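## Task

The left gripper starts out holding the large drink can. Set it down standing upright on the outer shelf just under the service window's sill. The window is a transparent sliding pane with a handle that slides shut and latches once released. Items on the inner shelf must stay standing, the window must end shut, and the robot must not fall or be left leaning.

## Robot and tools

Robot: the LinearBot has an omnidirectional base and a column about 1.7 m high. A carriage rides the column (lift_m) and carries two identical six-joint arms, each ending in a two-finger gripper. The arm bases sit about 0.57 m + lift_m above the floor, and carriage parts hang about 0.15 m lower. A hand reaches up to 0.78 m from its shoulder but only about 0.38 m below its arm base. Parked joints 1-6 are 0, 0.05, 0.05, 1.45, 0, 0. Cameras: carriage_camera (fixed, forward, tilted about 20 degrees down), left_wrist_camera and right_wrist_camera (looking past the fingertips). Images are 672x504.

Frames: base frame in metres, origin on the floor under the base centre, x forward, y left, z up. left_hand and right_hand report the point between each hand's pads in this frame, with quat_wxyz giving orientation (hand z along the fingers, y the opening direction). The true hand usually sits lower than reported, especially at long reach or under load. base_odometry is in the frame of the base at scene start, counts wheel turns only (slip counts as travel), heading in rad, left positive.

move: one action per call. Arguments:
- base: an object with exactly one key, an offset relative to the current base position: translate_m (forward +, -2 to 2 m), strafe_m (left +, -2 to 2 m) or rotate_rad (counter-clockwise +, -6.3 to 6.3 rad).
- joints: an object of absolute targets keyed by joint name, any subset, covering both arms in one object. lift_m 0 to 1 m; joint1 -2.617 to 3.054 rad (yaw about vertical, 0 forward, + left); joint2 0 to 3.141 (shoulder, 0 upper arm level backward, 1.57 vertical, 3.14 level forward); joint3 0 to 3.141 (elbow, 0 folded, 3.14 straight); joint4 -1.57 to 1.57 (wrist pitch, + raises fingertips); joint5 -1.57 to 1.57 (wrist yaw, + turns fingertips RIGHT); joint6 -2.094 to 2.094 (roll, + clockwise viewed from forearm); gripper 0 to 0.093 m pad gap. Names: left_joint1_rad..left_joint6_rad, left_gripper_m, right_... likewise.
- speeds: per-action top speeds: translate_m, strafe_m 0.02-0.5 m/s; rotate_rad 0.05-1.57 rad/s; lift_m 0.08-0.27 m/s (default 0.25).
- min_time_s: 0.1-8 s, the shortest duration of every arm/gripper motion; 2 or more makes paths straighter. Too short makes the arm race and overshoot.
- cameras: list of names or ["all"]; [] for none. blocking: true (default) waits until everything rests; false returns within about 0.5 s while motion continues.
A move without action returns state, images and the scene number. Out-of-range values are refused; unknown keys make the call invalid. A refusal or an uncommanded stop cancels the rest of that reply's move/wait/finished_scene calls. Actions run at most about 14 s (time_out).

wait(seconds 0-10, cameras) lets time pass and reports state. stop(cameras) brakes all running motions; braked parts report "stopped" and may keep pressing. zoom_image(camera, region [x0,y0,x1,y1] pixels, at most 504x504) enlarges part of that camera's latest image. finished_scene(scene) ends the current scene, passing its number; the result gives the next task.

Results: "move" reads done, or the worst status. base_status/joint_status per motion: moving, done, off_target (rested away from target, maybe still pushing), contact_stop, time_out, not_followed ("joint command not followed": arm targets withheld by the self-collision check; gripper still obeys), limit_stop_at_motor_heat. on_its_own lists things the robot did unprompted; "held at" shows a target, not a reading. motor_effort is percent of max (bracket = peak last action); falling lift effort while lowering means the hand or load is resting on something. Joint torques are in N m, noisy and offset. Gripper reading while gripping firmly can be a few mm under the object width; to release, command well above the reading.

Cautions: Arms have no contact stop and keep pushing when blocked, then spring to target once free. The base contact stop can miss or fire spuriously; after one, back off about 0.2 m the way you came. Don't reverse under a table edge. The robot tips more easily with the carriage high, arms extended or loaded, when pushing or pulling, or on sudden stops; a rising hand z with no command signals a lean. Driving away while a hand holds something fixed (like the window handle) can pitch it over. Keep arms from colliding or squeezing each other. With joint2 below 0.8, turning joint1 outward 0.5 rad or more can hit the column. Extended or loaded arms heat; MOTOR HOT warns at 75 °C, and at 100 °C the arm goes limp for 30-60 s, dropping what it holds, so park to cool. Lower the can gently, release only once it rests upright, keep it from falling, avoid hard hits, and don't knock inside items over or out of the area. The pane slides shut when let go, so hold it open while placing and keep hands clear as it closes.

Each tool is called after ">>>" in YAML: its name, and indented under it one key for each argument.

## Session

>>> move:
  cameras: ["all"]

Scene clock: 0.00 s.
Joint torques (N m): no reading
base_odometry: x=+0.000 y=+0.000 heading=+0.000
base_status: not commanded
joint_positions: lift_m=+0.430 left_joint1_rad=+0.017 left_joint2_rad=+0.604 left_joint3_rad=+0.190 left_joint4_rad=-0.391 left_joint5_rad=+0.010 left_joint6_rad=+0.027 left_gripper_m=+0.06443 right_joint1_rad=+0.000 right_joint2_rad=+0.053 right_joint3_rad=+0.031 right_joint4_rad=+1.417 right_joint5_rad=+0.021 right_joint6_rad=+0.024 right_gripper_m=+0.09396
joint_status: not commanded
motor_effort: lift_m=+26 drive_wheels=-1
left_hand: x=+0.4428 y=+0.3140 z=+1.0435 quat_wxyz=(+0.374, +0.007, +0.928, +0.004) (m; base frame)
right_hand: x=+0.2659 y=-0.3156 z=+1.4286 quat_wxyz=(+0.996, +0.012, +0.088, +0.011) (m; base frame)
pictures: carriage_camera, left_wrist_camera, right_wrist_camera

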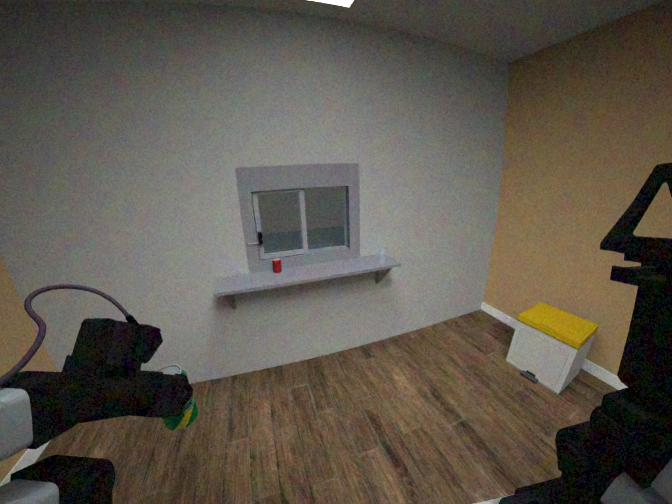

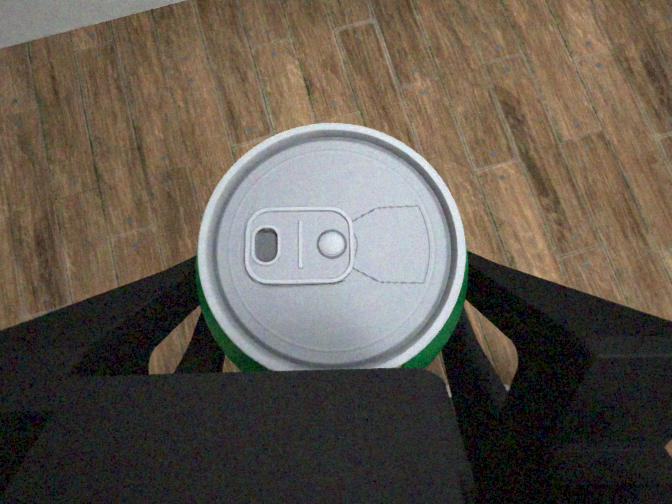

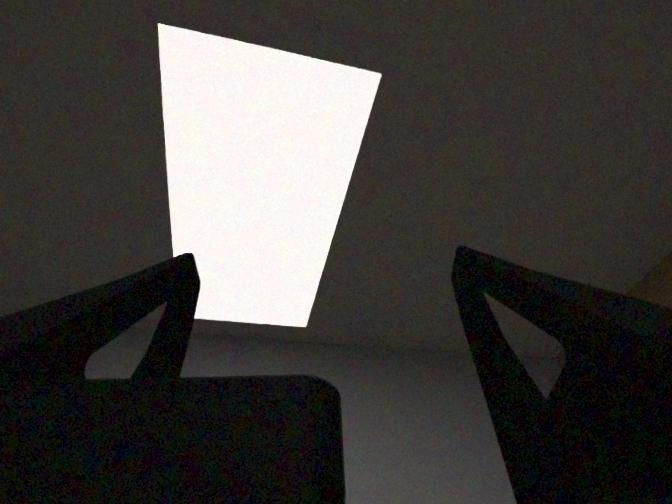

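>>> zoom_image:
  camera: "carriage_camera"
  region: [200, 140, 420, 305]

Scaled by 2.291 from the camera's 672x504 image, which has a finer 960x720 frame.

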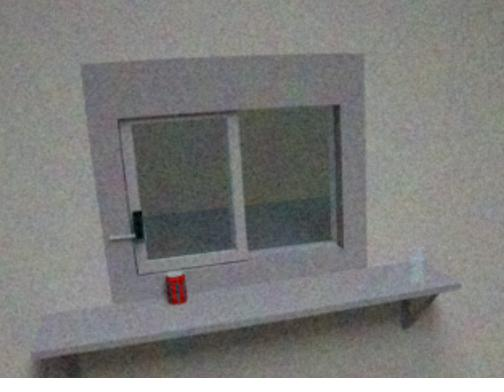

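>>> move:
  base: {"rotate_rad": 0.36}
  joints: {"lift_m": 0.36, "left_joint1_rad": 0.0, "left_joint2_rad": 0.479, "left_joint3_rad": 0.528, "left_joint4_rad": -0.83, "left_joint5_rad": 0.0, "left_joint6_rad": 0.0}
  min_time_s: 1.5
  cameras: ["carriage_camera", "left_wrist_camera"]

>>> zoom_image:
  camera: "carriage_camera"
  region: [230, 120, 500, 322]

Scene clock: 93.07 s.
Joint torques (N m): left_arm=[-0.94 -0.12 10.21 2.64 -0.16 -0.06] | right_arm=[-0.2 3.33 5.15 -0.22 -0.06 0]
move: off_target
base_odometry: x=+0.000 y=+0.000 heading=+0.360
base_status: done
joint_positions: lift_m=+0.360 left_joint1_rad=+0.007 left_joint2_rad=+0.492 left_joint3_rad=+0.481 left_joint4_rad=-0.888 left_joint5_rad=+0.008 left_joint6_rad=+0.013 left_gripper_m=+0.06443 right_joint1_rad=+0.000 right_joint2_rad=+0.053 right_joint3_rad=+0.031 right_joint4_rad=+1.416 right_joint5_rad=+0.021 right_joint6_rad=+0.024 right_gripper_m=+0.09396
joint_status: left_joint4_rad off_target (ended at -0.888, target -0.830); the others done
motor_effort: lift_m=+27(29) drive_wheels=+1(8)
left_hand: x=+0.4071 y=+0.3118 z=+1.0340 quat_wxyz=(+0.330, +0.004, +0.944, -0.001) (m; base frame)
right_hand: x=+0.2663 y=-0.3156 z=+1.3587 quat_wxyz=(+0.996, +0.012, +0.089, +0.011) (m; base frame)
pictures: carriage_camera, left_wrist_camera

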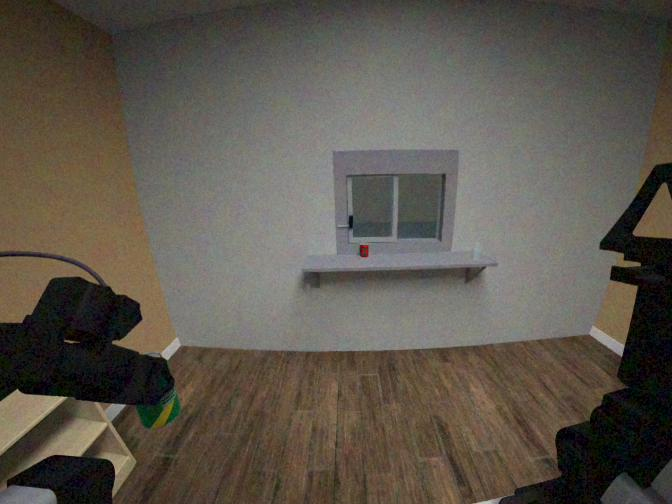

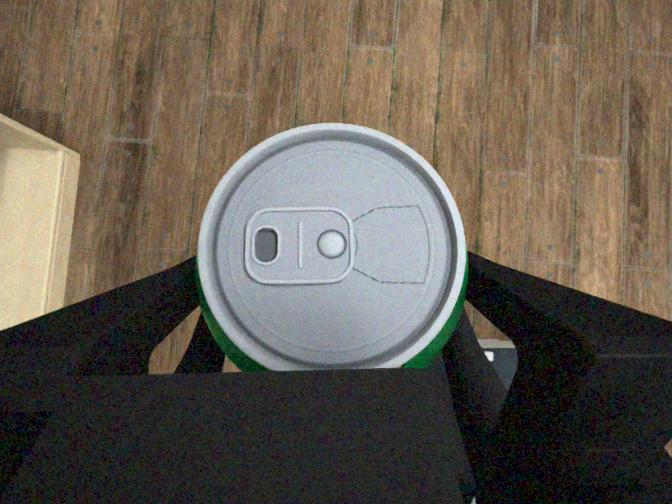

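Scaled by 1.867 from the camera's 672x504 image, which has a finer 960x720 frame.

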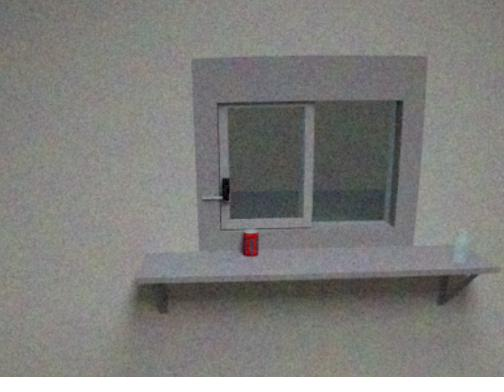

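>>> move:
  base: {"rotate_rad": -0.026}
  joints: {"left_joint4_rad": -0.69, "right_gripper_m": 0.0525}
  min_time_s: 0.8

>>> move:
  base: {"translate_m": 0.9}
  speeds: {"translate_m": 0.4}
  joints: {"right_joint1_rad": 0.9, "right_joint2_rad": 0.9, "right_joint3_rad": 0.25, "right_joint4_rad": 1.2, "right_joint5_rad": 0.6, "right_joint6_rad": 0.0}
  min_time_s: 2.0
  cameras: ["carriage_camera"]

>>> zoom_image:
  camera: "carriage_camera"
  region: [270, 60, 620, 410]

Scene clock: 199.03 s.
Joint torques (N m): left_arm=[-0.87 -0.32 10.32 3.12 -0.16 -0.08] | right_arm=[-0.17 3.33 5.15 -0.23 -0.06 0.01]
move: off_target
base_odometry: x=+0.000 y=+0.000 heading=+0.334
base_status: done
joint_positions: lift_m=+0.360 left_joint1_rad=+0.007 left_joint2_rad=+0.492 left_joint3_rad=+0.481 left_joint4_rad=-0.775 left_joint5_rad=+0.007 left_joint6_rad=+0.012 left_gripper_m=+0.06443 right_joint1_rad=+0.000 right_joint2_rad=+0.053 right_joint3_rad=+0.031 right_joint4_rad=+1.417 right_joint5_rad=+0.021 right_joint6_rad=+0.024 right_gripper_m=+0.05257
joint_status: left_joint4_rad off_target (ended at -0.775, target -0.690); the others done
motor_effort: lift_m=+28(28) drive_wheels=-2(8)
left_hand: x=+0.4280 y=+0.3121 z=+1.0527 quat_wxyz=(+0.383, +0.004, +0.924, +0.000) (m; base frame)
right_hand: x=+0.2660 y=-0.3156 z=+1.3587 quat_wxyz=(+0.996, +0.012, +0.088, +0.011) (m; base frame)
pictures: none

Scene clock: 203.17 s.
Joint torques (N m): left_arm=[-0.92 -0.24 10.25 3.05 -0.15 -0.07] | right_arm=[0.61 0.01 8.44 1.47 -0.14 -0.11]
move: done
base_odometry: x=+0.850 y=+0.296 heading=+0.334
base_status: done
joint_positions: lift_m=+0.360 left_joint1_rad=+0.007 left_joint2_rad=+0.492 left_joint3_rad=+0.481 left_joint4_rad=-0.770 left_joint5_rad=+0.007 left_joint6_rad=+0.012 left_gripper_m=+0.06443 right_joint1_rad=+0.891 right_joint2_rad=+0.894 right_joint3_rad=+0.219 right_joint4_rad=+1.202 right_joint5_rad=+0.594 right_joint6_rad=+0.009 right_gripper_m=+0.05257
joint_status: all done
motor_effort: lift_m=+28(29) drive_wheels=-5(13)
left_hand: x=+0.4289 y=+0.3121 z=+1.0536 quat_wxyz=(+0.385, +0.004, +0.923, +0.000) (m; base frame)
right_hand: x=+0.4666 y=-0.1616 z=+1.2556 quat_wxyz=(+0.810, +0.026, +0.539, +0.229) (m; base frame)
pictures: carriage_camera

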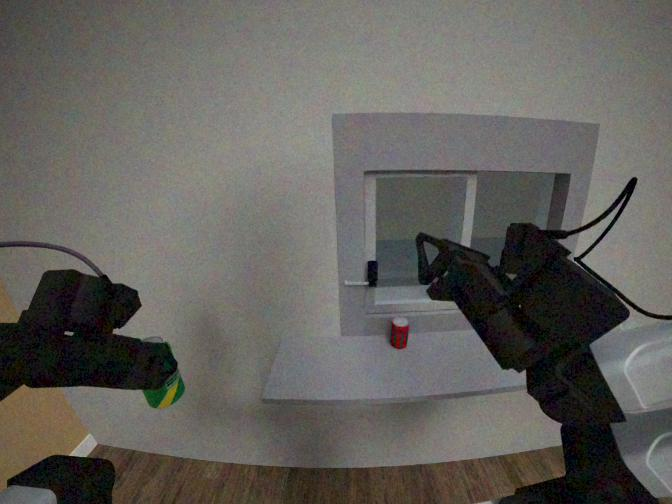

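Scaled by 1.440 from the camera's 672x504 image, which has a finer 960x720 frame.

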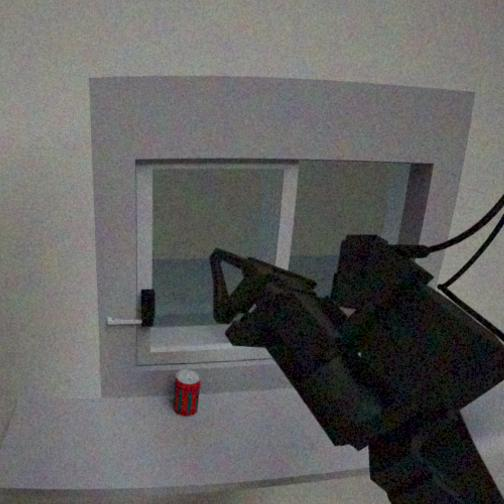

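>>> move:
  base: {"rotate_rad": -0.042}

>>> move:
  base: {"strafe_m": -0.132}
  speeds: {"strafe_m": 0.15}
  joints: {"right_joint1_rad": 1.4, "right_joint2_rad": 1.9, "right_joint3_rad": 0.75, "right_joint4_rad": 1.1, "right_joint5_rad": 1.4, "right_joint6_rad": -0.698}
  min_time_s: 1.5

>>> move:
  base: {"translate_m": 0.19}
  speeds: {"translate_m": 0.15}
  cameras: ["carriage_camera", "right_wrist_camera"]

Scene clock: 246.67 s.
Joint torques (N m): left_arm=[-0.95 -0.34 10.19 3.04 -0.15 -0.09] | right_arm=[0.59 0.03 8.42 1.51 -0.14 -0.11]
move: done
base_odometry: x=+0.850 y=+0.296 heading=+0.293
base_status: done
joint_positions: lift_m=+0.360 left_joint1_rad=+0.007 left_joint2_rad=+0.492 left_joint3_rad=+0.481 left_joint4_rad=-0.769 left_joint5_rad=+0.006 left_joint6_rad=+0.012 left_gripper_m=+0.06443 right_joint1_rad=+0.891 right_joint2_rad=+0.894 right_joint3_rad=+0.219 right_joint4_rad=+1.200 right_joint5_rad=+0.594 right_joint6_rad=+0.009 right_gripper_m=+0.05257
joint_status: not commanded
motor_effort: lift_m=+26(28) drive_wheels=-4(8)
left_hand: x=+0.4291 y=+0.3123 z=+1.0538 quat_wxyz=(+0.385, +0.003, +0.923, +0.001) (m; base frame)
right_hand: x=+0.4667 y=-0.1615 z=+1.2553 quat_wxyz=(+0.810, +0.026, +0.540, +0.229) (m; base frame)
pictures: none

Scene clock: 248.63 s.
Joint torques (N m): left_arm=[-0.73 -0.21 10.24 3.04 -0.15 -0.06] | right_arm=[0.46 -5.33 6.6 1.58 0.12 -0.02]
move: done
base_odometry: x=+0.888 y=+0.169 heading=+0.293
base_status: done
joint_positions: lift_m=+0.360 left_joint1_rad=+0.007 left_joint2_rad=+0.492 left_joint3_rad=+0.481 left_joint4_rad=-0.769 left_joint5_rad=+0.005 left_joint6_rad=+0.012 left_gripper_m=+0.06443 right_joint1_rad=+1.393 right_joint2_rad=+1.889 right_joint3_rad=+0.725 right_joint4_rad=+1.101 right_joint5_rad=+1.391 right_joint6_rad=-0.688 right_gripper_m=+0.05257
joint_status: all done
motor_effort: lift_m=+25(28) drive_wheels=-2(9)
left_hand: x=+0.4291 y=+0.3125 z=+1.0539 quat_wxyz=(+0.385, +0.003, +0.923, +0.001) (m; base frame)
right_hand: x=+0.4520 y=+0.0116 z=+1.0891 quat_wxyz=(+0.655, -0.261, +0.662, -0.257) (m; base frame)
pictures: none

Scene clock: 250.90 s.
Joint torques (N m): left_arm=[-0.95 -0.32 10.29 3.05 -0.14 -0.08] | right_arm=[0.32 -5.11 6.56 1.58 0.09 -0.03]
move: done
base_odometry: x=+1.070 y=+0.224 heading=+0.293
base_status: done
joint_positions: lift_m=+0.360 left_joint1_rad=+0.007 left_joint2_rad=+0.492 left_joint3_rad=+0.481 left_joint4_rad=-0.768 left_joint5_rad=+0.005 left_joint6_rad=+0.012 left_gripper_m=+0.06443 right_joint1_rad=+1.394 right_joint2_rad=+1.889 right_joint3_rad=+0.725 right_joint4_rad=+1.101 right_joint5_rad=+1.393 right_joint6_rad=-0.689 right_gripper_m=+0.05257
joint_status: not commanded
motor_effort: lift_m=+23(28) drive_wheels=-3(7)
left_hand: x=+0.4292 y=+0.3125 z=+1.0540 quat_wxyz=(+0.386, +0.003, +0.923, +0.001) (m; base frame)
right_hand: x=+0.4514 y=+0.0116 z=+1.0891 quat_wxyz=(+0.654, -0.261, +0.661, -0.257) (m; base frame)
pictures: carriage_camera, right_wrist_camera

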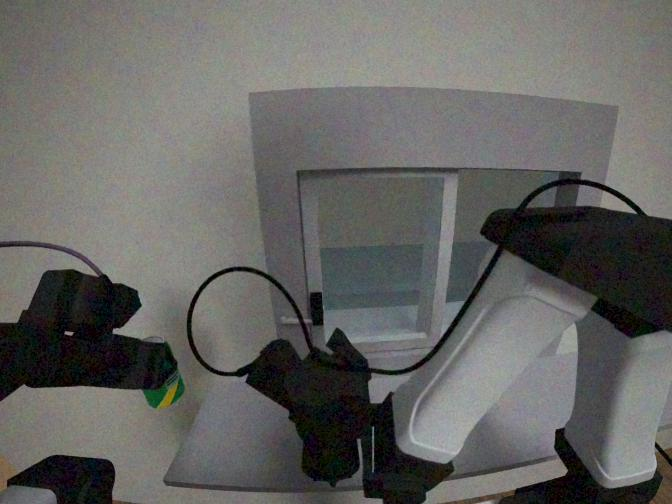

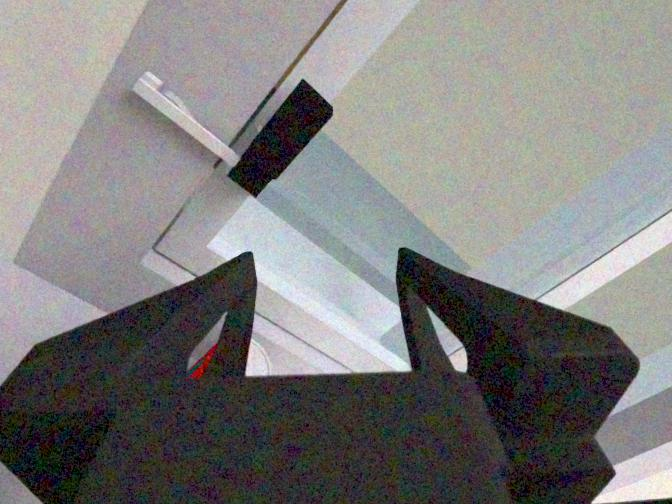

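>>> move:
  joints: {"right_joint1_rad": 1.231, "right_joint2_rad": 2.306, "right_joint3_rad": 1.14, "right_joint4_rad": 1.181, "right_joint5_rad": 1.231}
  min_time_s: 1.5
  cameras: ["right_wrist_camera", "carriage_camera"]

>>> zoom_image:
  camera: "right_wrist_camera"
  region: [180, 130, 480, 380]

Scene clock: 270.60 s.
Joint torques (N m): left_arm=[-0.83 -0.31 10.36 3.07 -0.14 -0.07] | right_arm=[-0.83 -7.58 6.56 1.84 -0.1 -0.03]
move: done
base_odometry: x=+1.070 y=+0.224 heading=+0.293
base_status: not commanded
joint_positions: lift_m=+0.360 left_joint1_rad=+0.007 left_joint2_rad=+0.492 left_joint3_rad=+0.481 left_joint4_rad=-0.768 left_joint5_rad=+0.005 left_joint6_rad=+0.012 left_gripper_m=+0.06443 right_joint1_rad=+1.239 right_joint2_rad=+2.290 right_joint3_rad=+1.115 right_joint4_rad=+1.166 right_joint5_rad=+1.240 right_joint6_rad=-0.689 right_gripper_m=+0.05257
joint_status: all done
motor_effort: lift_m=+27(29) drive_wheels=-3(3)
left_hand: x=+0.4292 y=+0.3125 z=+1.0540 quat_wxyz=(+0.386, +0.003, +0.923, +0.001) (m; base frame)
right_hand: x=+0.5300 y=+0.0829 z=+1.0408 quat_wxyz=(+0.663, -0.242, +0.666, -0.242) (m; base frame)
pictures: carriage_camera, right_wrist_camera

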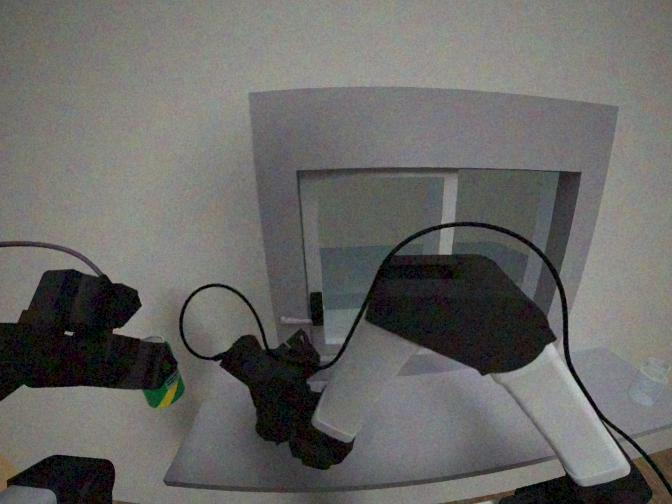

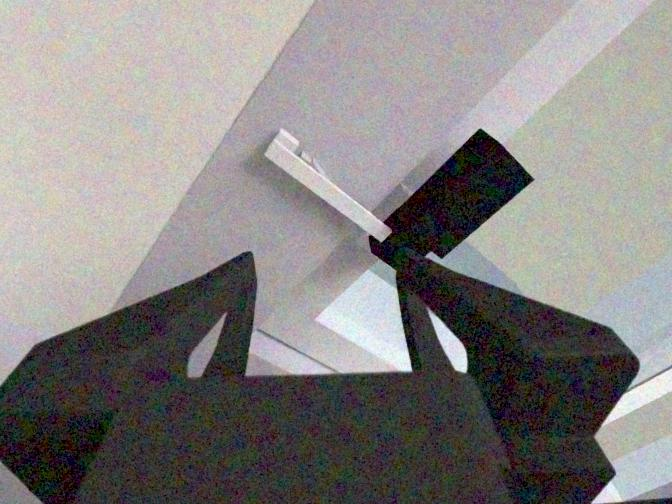

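Scaled by 1.680 from the camera's 672x504 image, which has a finer 960x720 frame.

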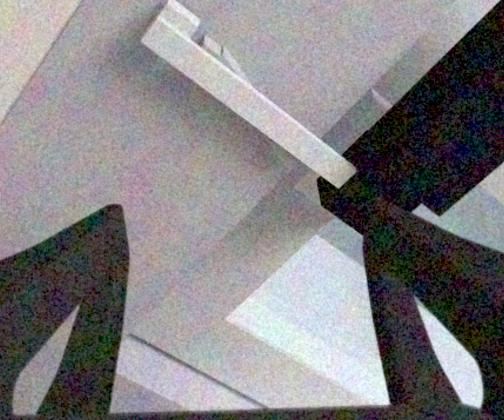

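>>> move:
  joints: {"right_joint1_rad": 1.135, "right_joint2_rad": 2.36, "right_joint3_rad": 1.246, "right_joint4_rad": 1.113, "right_joint5_rad": 1.135}
  min_time_s: 1.5
  cameras: ["right_wrist_camera"]

>>> zoom_image:
  camera: "right_wrist_camera"
  region: [180, 180, 480, 400]

Scene clock: 321.03 s.
Joint torques (N m): left_arm=[-0.94 -0.28 10.13 3.04 -0.14 -0.08] | right_arm=[-0.88 -7.99 6.89 1.73 -0.11 -0.04]
move: done
base_odometry: x=+1.070 y=+0.224 heading=+0.293
base_status: not commanded
joint_positions: lift_m=+0.360 left_joint1_rad=+0.007 left_joint2_rad=+0.492 left_joint3_rad=+0.481 left_joint4_rad=-0.768 left_joint5_rad=+0.005 left_joint6_rad=+0.012 left_gripper_m=+0.06443 right_joint1_rad=+1.143 right_joint2_rad=+2.343 right_joint3_rad=+1.220 right_joint4_rad=+1.116 right_joint5_rad=+1.143 right_joint6_rad=-0.689 right_gripper_m=+0.05257
joint_status: all done
motor_effort: lift_m=+26(30) drive_wheels=-3(3)
left_hand: x=+0.4292 y=+0.3125 z=+1.0540 quat_wxyz=(+0.386, +0.003, +0.923, +0.001) (m; base frame)
right_hand: x=+0.5755 y=+0.0871 z=+1.0396 quat_wxyz=(+0.664, -0.241, +0.666, -0.240) (m; base frame)
pictures: right_wrist_camera

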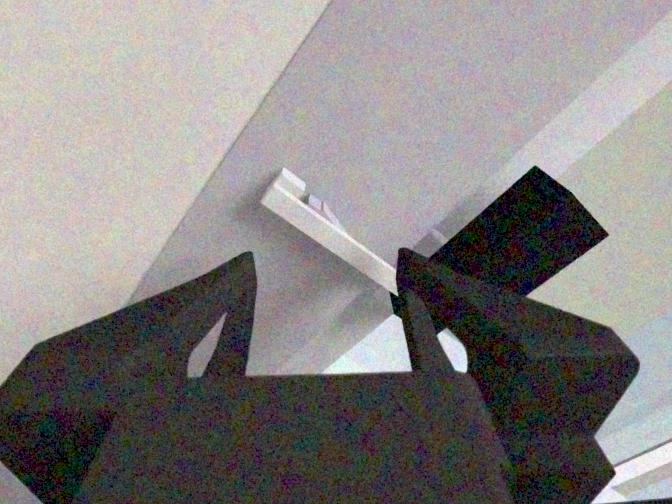

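Scaled by 1.680 from the camera's 672x504 image, which has a finer 960x720 frame.

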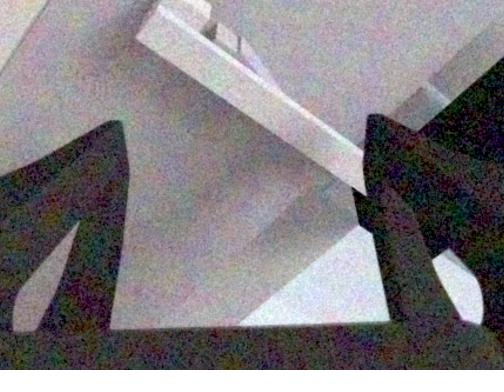

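>>> move:
  joints: {"right_joint1_rad": 1.135, "right_joint2_rad": 2.163, "right_joint3_rad": 1.23, "right_joint4_rad": 0.94, "right_joint5_rad": 1.135}
  min_time_s: 1.5
  cameras: ["right_wrist_camera"]

>>> zoom_image:
  camera: "right_wrist_camera"
  region: [180, 130, 480, 400]

Scene clock: 347.40 s.
Joint torques (N m): left_arm=[-0.83 -0.34 10.29 3.04 -0.16 -0.07] | right_arm=[-0.88 -12.52 6.06 1.76 -0.07 -0.03]
move: done
base_odometry: x=+1.070 y=+0.224 heading=+0.293
base_status: not commanded
joint_positions: lift_m=+0.360 left_joint1_rad=+0.007 left_joint2_rad=+0.492 left_joint3_rad=+0.481 left_joint4_rad=-0.768 left_joint5_rad=+0.005 left_joint6_rad=+0.012 left_gripper_m=+0.06443 right_joint1_rad=+1.143 right_joint2_rad=+2.209 right_joint3_rad=+1.220 right_joint4_rad=+0.945 right_joint5_rad=+1.143 right_joint6_rad=-0.689 right_gripper_m=+0.05257
joint_status: all done
motor_effort: lift_m=+25(29) drive_wheels=-3(3)
left_hand: x=+0.4292 y=+0.3125 z=+1.0540 quat_wxyz=(+0.386, +0.003, +0.923, +0.001) (m; base frame)
right_hand: x=+0.5745 y=+0.0850 z=+1.0800 quat_wxyz=(+0.655, -0.255, +0.667, -0.250) (m; base frame)
pictures: right_wrist_camera

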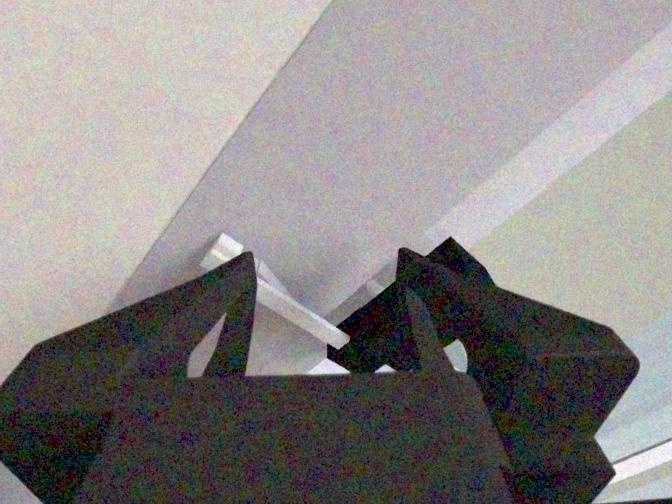

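Scaled by 1.680 from the camera's 672x504 image, which has a finer 960x720 frame.

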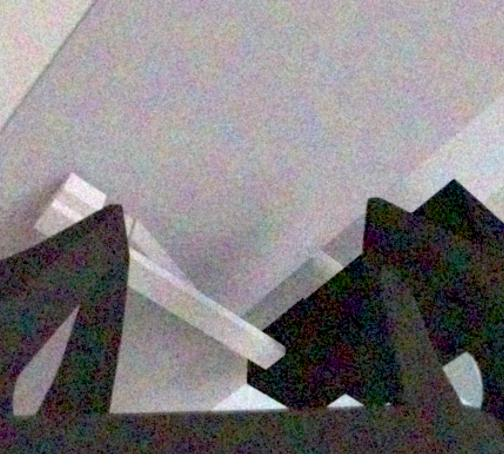

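>>> move:
  joints: {"right_joint1_rad": 1.135, "right_joint2_rad": 2.364, "right_joint3_rad": 1.244, "right_joint4_rad": 1.126, "right_joint5_rad": 1.135}
  min_time_s: 1.0

>>> move:
  joints: {"right_joint1_rad": 1.117, "right_joint2_rad": 2.374, "right_joint3_rad": 1.266, "right_joint4_rad": 1.122, "right_joint5_rad": 1.117}
  min_time_s: 1.0
  cameras: ["right_wrist_camera"]

>>> zoom_image:
  camera: "right_wrist_camera"
  region: [180, 180, 480, 400]

Scene clock: 367.60 s.
Joint torques (N m): left_arm=[-0.87 -0.25 10.29 3.05 -0.14 -0.07] | right_arm=[-0.87 -8.12 6.71 1.94 -0.09 -0.03]
move: done
base_odometry: x=+1.070 y=+0.224 heading=+0.293
base_status: not commanded
joint_positions: lift_m=+0.360 left_joint1_rad=+0.007 left_joint2_rad=+0.492 left_joint3_rad=+0.481 left_joint4_rad=-0.768 left_joint5_rad=+0.005 left_joint6_rad=+0.012 left_gripper_m=+0.06443 right_joint1_rad=+1.143 right_joint2_rad=+2.348 right_joint3_rad=+1.220 right_joint4_rad=+1.110 right_joint5_rad=+1.142 right_joint6_rad=-0.690 right_gripper_m=+0.05257
joint_status: all done
motor_effort: lift_m=+24(28) drive_wheels=-3(3)
left_hand: x=+0.4292 y=+0.3125 z=+1.0540 quat_wxyz=(+0.386, +0.003, +0.923, +0.001) (m; base frame)
right_hand: x=+0.5755 y=+0.0872 z=+1.0361 quat_wxyz=(+0.661, -0.246, +0.666, -0.243) (m; base frame)
pictures: none

Scene clock: 368.90 s.
Joint torques (N m): left_arm=[-0.9 -0.25 10.35 3.05 -0.12 -0.07] | right_arm=[-0.95 -8.06 6.93 1.88 -0.13 -0.03]
move: done
base_odometry: x=+1.070 y=+0.224 heading=+0.293
base_status: not commanded
joint_positions: lift_m=+0.360 left_joint1_rad=+0.007 left_joint2_rad=+0.492 left_joint3_rad=+0.481 left_joint4_rad=-0.768 left_joint5_rad=+0.005 left_joint6_rad=+0.012 left_gripper_m=+0.06443 right_joint1_rad=+1.126 right_joint2_rad=+2.356 right_joint3_rad=+1.240 right_joint4_rad=+1.111 right_joint5_rad=+1.125 right_joint6_rad=-0.690 right_gripper_m=+0.05257
joint_status: all done
motor_effort: lift_m=+26(29) drive_wheels=-3(3)
left_hand: x=+0.4292 y=+0.3125 z=+1.0540 quat_wxyz=(+0.386, +0.003, +0.923, +0.001) (m; base frame)
right_hand: x=+0.5841 y=+0.0873 z=+1.0381 quat_wxyz=(+0.664, -0.241, +0.666, -0.240) (m; base frame)
pictures: right_wrist_camera

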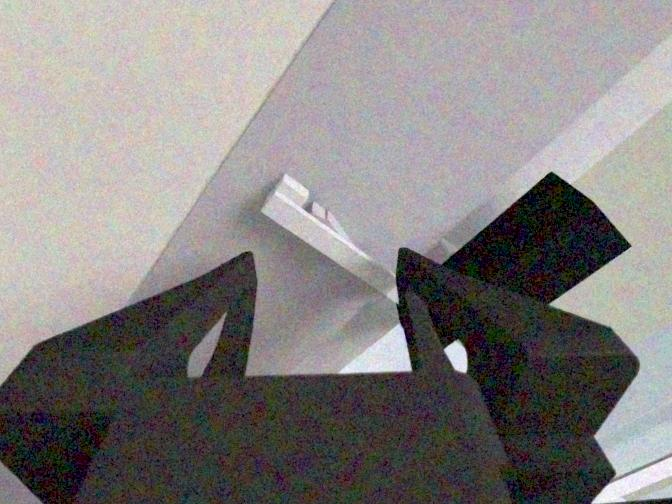

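Scaled by 1.680 from the camera's 672x504 image, which has a finer 960x720 frame.

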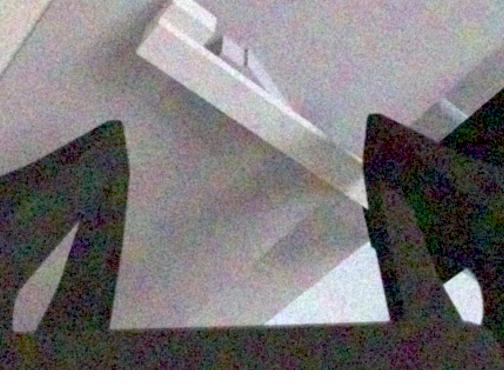

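>>> move:
  joints: {"right_joint1_rad": 1.117, "right_joint2_rad": 2.185, "right_joint3_rad": 1.272, "right_joint4_rad": 0.977, "right_joint5_rad": 1.117}
  min_time_s: 1.5
  cameras: ["right_wrist_camera"]

>>> zoom_image:
  camera: "right_wrist_camera"
  region: [180, 130, 480, 400]

Scene clock: 383.33 s.
Joint torques (N m): left_arm=[-0.94 -0.32 10.22 3.03 -0.14 -0.05] | right_arm=[-0.92 -12.74 7.38 1.72 -0.09 -0.02]
move: done
base_odometry: x=+1.070 y=+0.224 heading=+0.293
base_status: not commanded
joint_positions: lift_m=+0.360 left_joint1_rad=+0.007 left_joint2_rad=+0.492 left_joint3_rad=+0.481 left_joint4_rad=-0.768 left_joint5_rad=+0.005 left_joint6_rad=+0.012 left_gripper_m=+0.06443 right_joint1_rad=+1.126 right_joint2_rad=+2.232 right_joint3_rad=+1.246 right_joint4_rad=+0.981 right_joint5_rad=+1.124 right_joint6_rad=-0.690 right_gripper_m=+0.05257
joint_status: all done
motor_effort: lift_m=+25(28) drive_wheels=-3(3)
left_hand: x=+0.4292 y=+0.3125 z=+1.0540 quat_wxyz=(+0.386, +0.003, +0.923, +0.001) (m; base frame)
right_hand: x=+0.5837 y=+0.0868 z=+1.0823 quat_wxyz=(+0.664, -0.242, +0.665, -0.240) (m; base frame)
pictures: right_wrist_camera

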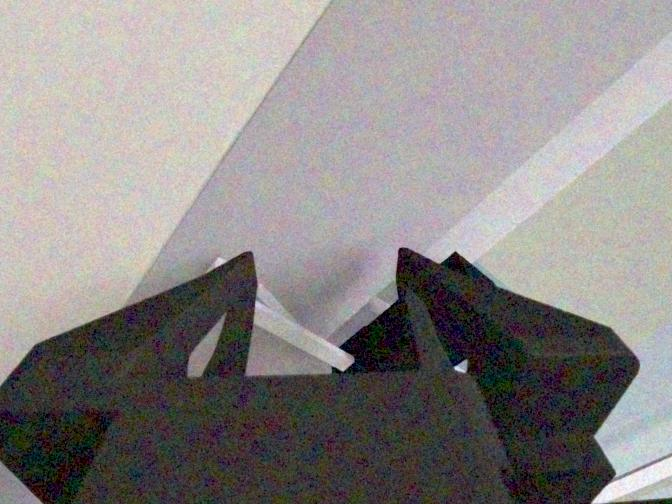

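Scaled by 1.680 from the camera's 672x504 image, which has a finer 960x720 frame.

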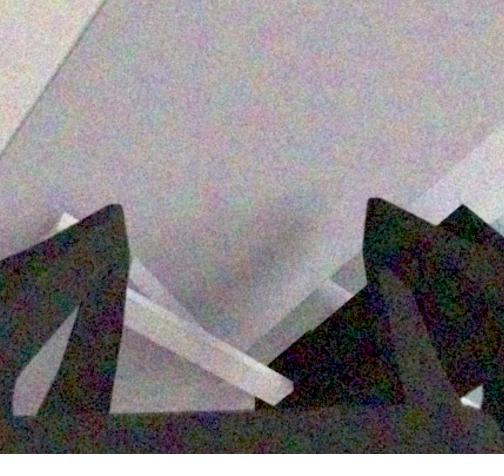

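>>> move:
  joints: {"right_joint1_rad": 1.117, "right_joint2_rad": 2.374, "right_joint3_rad": 1.266, "right_joint4_rad": 1.125, "right_joint5_rad": 1.117}
  min_time_s: 1.0

>>> move:
  joints: {"right_joint1_rad": 1.092, "right_joint2_rad": 2.39, "right_joint3_rad": 1.294, "right_joint4_rad": 1.116, "right_joint5_rad": 1.092}
  min_time_s: 1.0
  cameras: ["right_wrist_camera"]

>>> zoom_image:
  camera: "right_wrist_camera"
  region: [180, 180, 480, 400]

Scene clock: 424.50 s.
Joint torques (N m): left_arm=[-0.87 -0.23 10.17 3.04 -0.16 -0.08] | right_arm=[-0.92 -8.14 6.5 1.95 -0.09 -0.02]
move: done
MOTOR HOT: joint 2 (shoulder) of the right arm reports 81 °C; the controller stops that arm at 100 °C. To cool a motor, set the load down, stop pushing, or move to a pose that needs little force.
base_odometry: x=+1.070 y=+0.224 heading=+0.293
base_status: not commanded
joint_positions: lift_m=+0.360 left_joint1_rad=+0.007 left_joint2_rad=+0.492 left_joint3_rad=+0.481 left_joint4_rad=-0.768 left_joint5_rad=+0.005 left_joint6_rad=+0.012 left_gripper_m=+0.06443 right_joint1_rad=+1.126 right_joint2_rad=+2.357 right_joint3_rad=+1.246 right_joint4_rad=+1.109 right_joint5_rad=+1.124 right_joint6_rad=-0.690 right_gripper_m=+0.05257
joint_status: all done
motor_effort: lift_m=+26(28) drive_wheels=-3(3)
left_hand: x=+0.4292 y=+0.3125 z=+1.0540 quat_wxyz=(+0.386, +0.003, +0.923, +0.001) (m; base frame)
right_hand: x=+0.5846 y=+0.0885 z=+1.0395 quat_wxyz=(+0.665, -0.241, +0.665, -0.239) (m; base frame)
pictures: none

Scene clock: 425.80 s.
Joint torques (N m): left_arm=[-0.98 -0.34 10.22 3.04 -0.11 -0.05] | right_arm=[-1.09 -7.99 6.87 1.82 -0.14 -0.02]
move: done
MOTOR HOT: still on. Joint 2 (shoulder) of the right arm reports 81 °C.
base_odometry: x=+1.070 y=+0.224 heading=+0.293
base_status: not commanded
joint_positions: lift_m=+0.360 left_joint1_rad=+0.007 left_joint2_rad=+0.492 left_joint3_rad=+0.481 left_joint4_rad=-0.768 left_joint5_rad=+0.005 left_joint6_rad=+0.012 left_gripper_m=+0.06443 right_joint1_rad=+1.103 right_joint2_rad=+2.369 right_joint3_rad=+1.270 right_joint4_rad=+1.111 right_joint5_rad=+1.103 right_joint6_rad=-0.691 right_gripper_m=+0.05257
joint_status: all done
motor_effort: lift_m=+24(29) drive_wheels=-3(3)
left_hand: x=+0.4292 y=+0.3125 z=+1.0540 quat_wxyz=(+0.386, +0.003, +0.923, +0.001) (m; base frame)
right_hand: x=+0.5957 y=+0.0877 z=+1.0410 quat_wxyz=(+0.668, -0.235, +0.665, -0.237) (m; base frame)
pictures: right_wrist_camera

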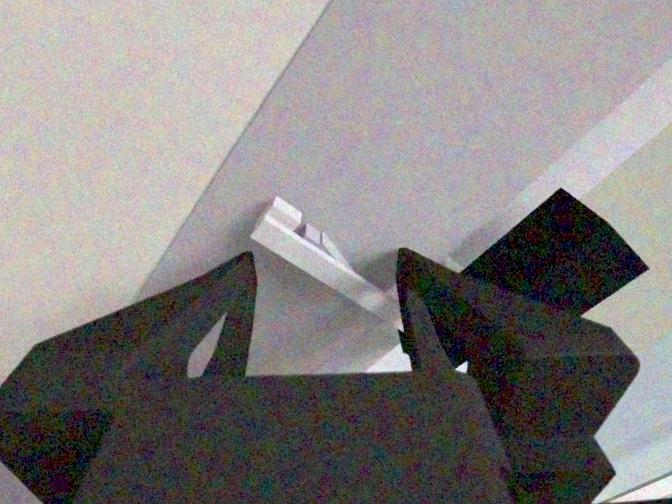

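Scaled by 1.680 from the camera's 672x504 image, which has a finer 960x720 frame.

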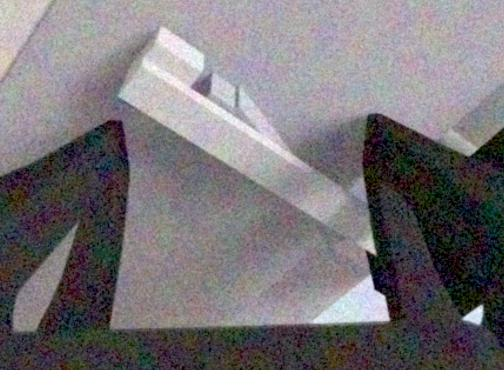

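>>> move:
  joints: {"right_joint1_rad": 1.092, "right_joint2_rad": 2.195, "right_joint3_rad": 1.304, "right_joint4_rad": 0.955, "right_joint5_rad": 1.092}
  min_time_s: 1.5
  cameras: ["right_wrist_camera"]

>>> zoom_image:
  camera: "right_wrist_camera"
  region: [180, 130, 480, 400]

Scene clock: 433.07 s.
Joint torques (N m): left_arm=[-0.92 -0.2 10.24 3.03 -0.14 -0.08] | right_arm=[-1.11 -13.39 7.87 1.88 0.04 0]
move: done
MOTOR HOT: still on. Joint 2 (shoulder) of the right arm reports 77 °C.
base_odometry: x=+1.070 y=+0.224 heading=+0.293
base_status: not commanded
joint_positions: lift_m=+0.360 left_joint1_rad=+0.007 left_joint2_rad=+0.492 left_joint3_rad=+0.481 left_joint4_rad=-0.768 left_joint5_rad=+0.005 left_joint6_rad=+0.012 left_gripper_m=+0.06443 right_joint1_rad=+1.103 right_joint2_rad=+2.250 right_joint3_rad=+1.273 right_joint4_rad=+0.948 right_joint5_rad=+1.087 right_joint6_rad=-0.692 right_gripper_m=+0.05257
joint_status: all done
motor_effort: lift_m=+27(28) drive_wheels=-3(3)
left_hand: x=+0.4292 y=+0.3125 z=+1.0540 quat_wxyz=(+0.386, +0.003, +0.923, +0.001) (m; base frame)
right_hand: x=+0.5951 y=+0.0895 z=+1.0777 quat_wxyz=(+0.660, -0.256, +0.664, -0.241) (m; base frame)
pictures: right_wrist_camera

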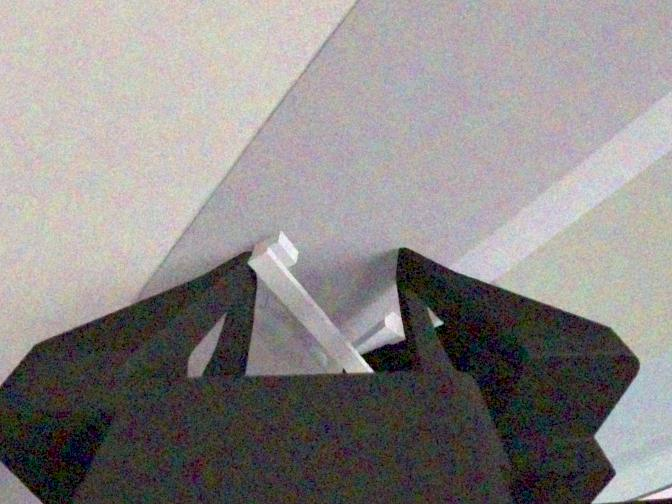

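Scaled by 1.680 from the camera's 672x504 image, which has a finer 960x720 frame.

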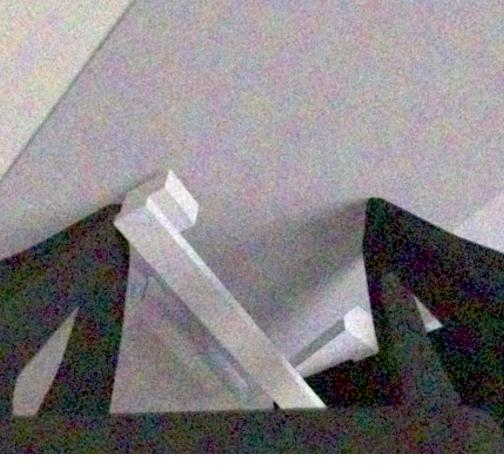

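>>> move:
  base: {"strafe_m": -0.07}
  speeds: {"strafe_m": 0.05}
  cameras: ["right_wrist_camera", "carriage_camera"]

Scene clock: 440.80 s.
Joint torques (N m): left_arm=[-0.85 -0.31 10.35 3.03 -0.15 -0.07] | right_arm=[-1.33 -13.42 7.69 2.21 0.26 0.03]
move: done
MOTOR HOT: still on. Joint 2 (shoulder) of the right arm reports 81 °C.
base_odometry: x=+1.091 y=+0.157 heading=+0.293
base_status: done
joint_positions: lift_m=+0.360 left_joint1_rad=+0.007 left_joint2_rad=+0.492 left_joint3_rad=+0.481 left_joint4_rad=-0.768 left_joint5_rad=+0.005 left_joint6_rad=+0.012 left_gripper_m=+0.06443 right_joint1_rad=+1.103 right_joint2_rad=+2.250 right_joint3_rad=+1.275 right_joint4_rad=+0.918 right_joint5_rad=+1.072 right_joint6_rad=-0.695 right_gripper_m=+0.05257
joint_status: not commanded
motor_effort: lift_m=+25(28) drive_wheels=-2(7)
left_hand: x=+0.4292 y=+0.3125 z=+1.0540 quat_wxyz=(+0.386, +0.003, +0.923, +0.001) (m; base frame)
right_hand: x=+0.5950 y=+0.0923 z=+1.0736 quat_wxyz=(+0.653, -0.271, +0.663, -0.244) (m; base frame)
pictures: carriage_camera, right_wrist_camera

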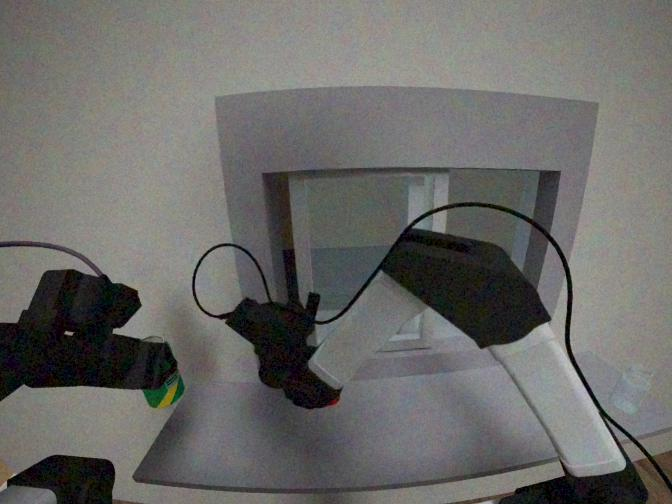

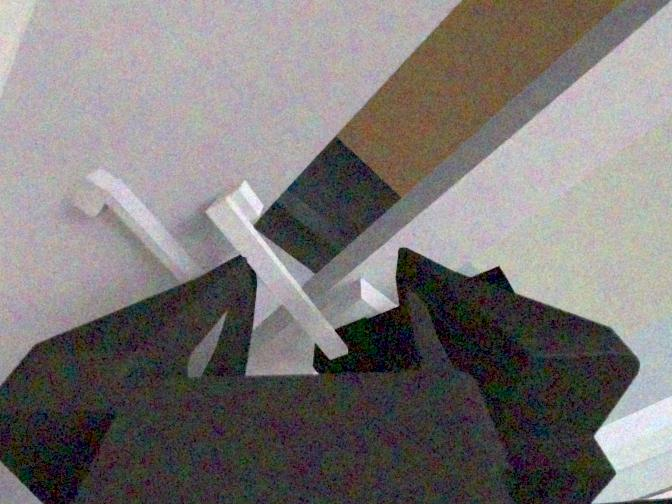

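>>> move:
  base: {"strafe_m": -0.215}
  speeds: {"strafe_m": 0.12}
  joints: {"right_joint2_rad": 2.258}
  cameras: ["right_wrist_camera", "carriage_camera"]

Scene clock: 468.53 s.
Joint torques (N m): left_arm=[-0.94 -0.31 10.28 3.05 -0.11 -0.08] | right_arm=[-1.02 -8.65 7.28 1.89 0.14 0.04]
move: done
MOTOR HOT: still on. Joint 2 (shoulder) of the right arm reports 88 °C.
base_odometry: x=+1.153 y=-0.049 heading=+0.293
base_status: done
joint_positions: lift_m=+0.360 left_joint1_rad=+0.007 left_joint2_rad=+0.492 left_joint3_rad=+0.481 left_joint4_rad=-0.768 left_joint5_rad=+0.005 left_joint6_rad=+0.012 left_gripper_m=+0.06443 right_joint1_rad=+1.101 right_joint2_rad=+2.250 right_joint3_rad=+1.278 right_joint4_rad=+0.946 right_joint5_rad=+1.079 right_joint6_rad=-0.696 right_gripper_m=+0.05256
joint_status: all done
motor_effort: lift_m=+26(28) drive_wheels=-2(9)
left_hand: x=+0.4292 y=+0.3126 z=+1.0540 quat_wxyz=(+0.386, +0.003, +0.923, +0.002) (m; base frame)
right_hand: x=+0.5964 y=+0.0908 z=+1.0792 quat_wxyz=(+0.661, -0.257, +0.663, -0.240) (m; base frame)
pictures: carriage_camera, right_wrist_camera

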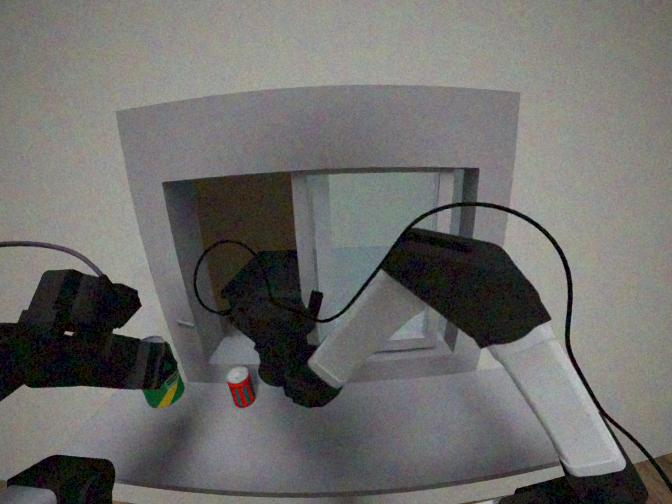

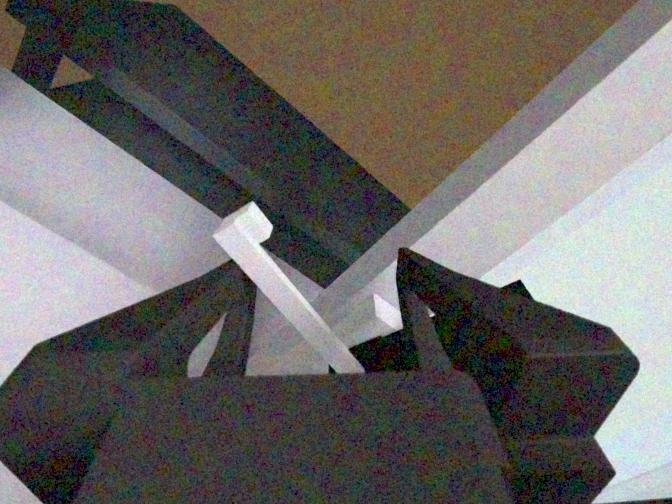

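>>> move:
  joints: {"left_joint1_rad": -0.19, "left_joint2_rad": 0.91, "left_joint3_rad": 0.755, "left_joint4_rad": -0.507, "left_joint5_rad": 0.0}
  min_time_s: 1.3

>>> move:
  joints: {"left_joint1_rad": -0.185, "left_joint2_rad": 1.43, "left_joint3_rad": 1.06, "left_joint4_rad": -0.292, "left_joint5_rad": 0.0}
  min_time_s: 1.5
  cameras: ["carriage_camera", "right_wrist_camera"]

Scene clock: 523.57 s.
Joint torques (N m): left_arm=[-0.9 -1.62 10.67 3.06 -0.11 -0.08] | right_arm=[-0.92 -8.69 7.46 1.9 0.13 0.05]
move: off_target
MOTOR HOT: still on. Joint 2 (shoulder) of the right arm reports 74 °C.
base_odometry: x=+1.153 y=-0.049 heading=+0.293
base_status: not commanded
joint_positions: lift_m=+0.360 left_joint1_rad=-0.183 left_joint2_rad=+0.912 left_joint3_rad=+0.706 left_joint4_rad=-0.590 left_joint5_rad=+0.005 left_joint6_rad=+0.012 left_gripper_m=+0.06443 right_joint1_rad=+1.101 right_joint2_rad=+2.250 right_joint3_rad=+1.278 right_joint4_rad=+0.946 right_joint5_rad=+1.079 right_joint6_rad=-0.696 right_gripper_m=+0.05256
joint_status: left_joint4_rad off_target (ended at -0.589, target -0.507); the others done
motor_effort: lift_m=+27(29) drive_wheels=-2(2)
left_hand: x=+0.4989 y=+0.2594 z=+1.0864 quat_wxyz=(+0.377, +0.091, +0.921, -0.034) (m; base frame)
right_hand: x=+0.5964 y=+0.0908 z=+1.0792 quat_wxyz=(+0.661, -0.257, +0.663, -0.240) (m; base frame)
pictures: none

Scene clock: 525.37 s.
Joint torques (N m): left_arm=[-0.38 -5.18 10.74 3.04 -0.15 -0.06] | right_arm=[-0.92 -8.66 7.46 1.89 0.13 0.04]
move: off_target
MOTOR HOT: still on. Joint 2 (shoulder) of the right arm reports 74 °C.
base_odometry: x=+1.153 y=-0.049 heading=+0.293
base_status: not commanded
joint_positions: lift_m=+0.360 left_joint1_rad=-0.183 left_joint2_rad=+1.433 left_joint3_rad=+1.011 left_joint4_rad=-0.374 left_joint5_rad=+0.005 left_joint6_rad=+0.012 left_gripper_m=+0.06443 right_joint1_rad=+1.101 right_joint2_rad=+2.250 right_joint3_rad=+1.278 right_joint4_rad=+0.946 right_joint5_rad=+1.079 right_joint6_rad=-0.696 right_gripper_m=+0.05256
joint_status: left_joint4_rad off_target (ended at -0.374, target -0.292); the others done
motor_effort: lift_m=+27(29) drive_wheels=-2(2)
left_hand: x=+0.6181 y=+0.2374 z=+1.0848 quat_wxyz=(+0.376, +0.091, +0.921, -0.034) (m; base frame)
right_hand: x=+0.5964 y=+0.0908 z=+1.0792 quat_wxyz=(+0.661, -0.257, +0.663, -0.240) (m; base frame)
pictures: carriage_camera, right_wrist_camera

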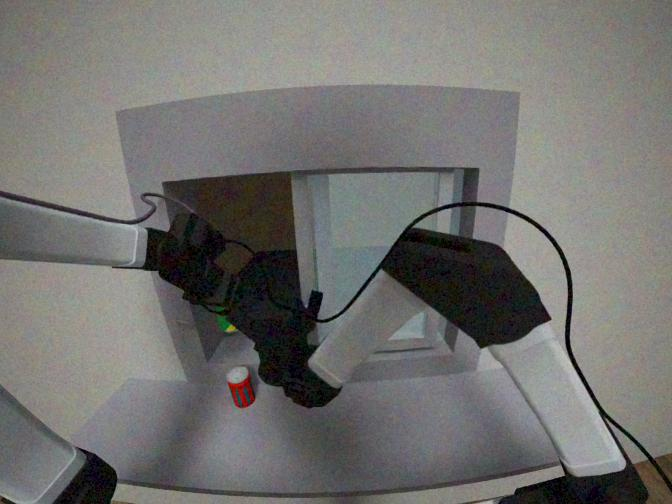

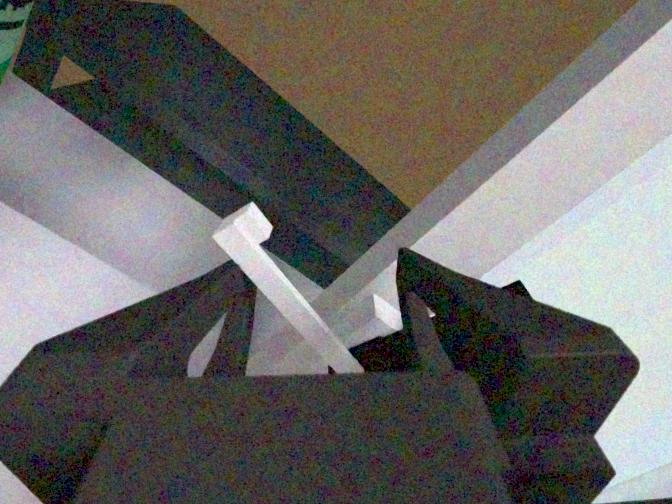

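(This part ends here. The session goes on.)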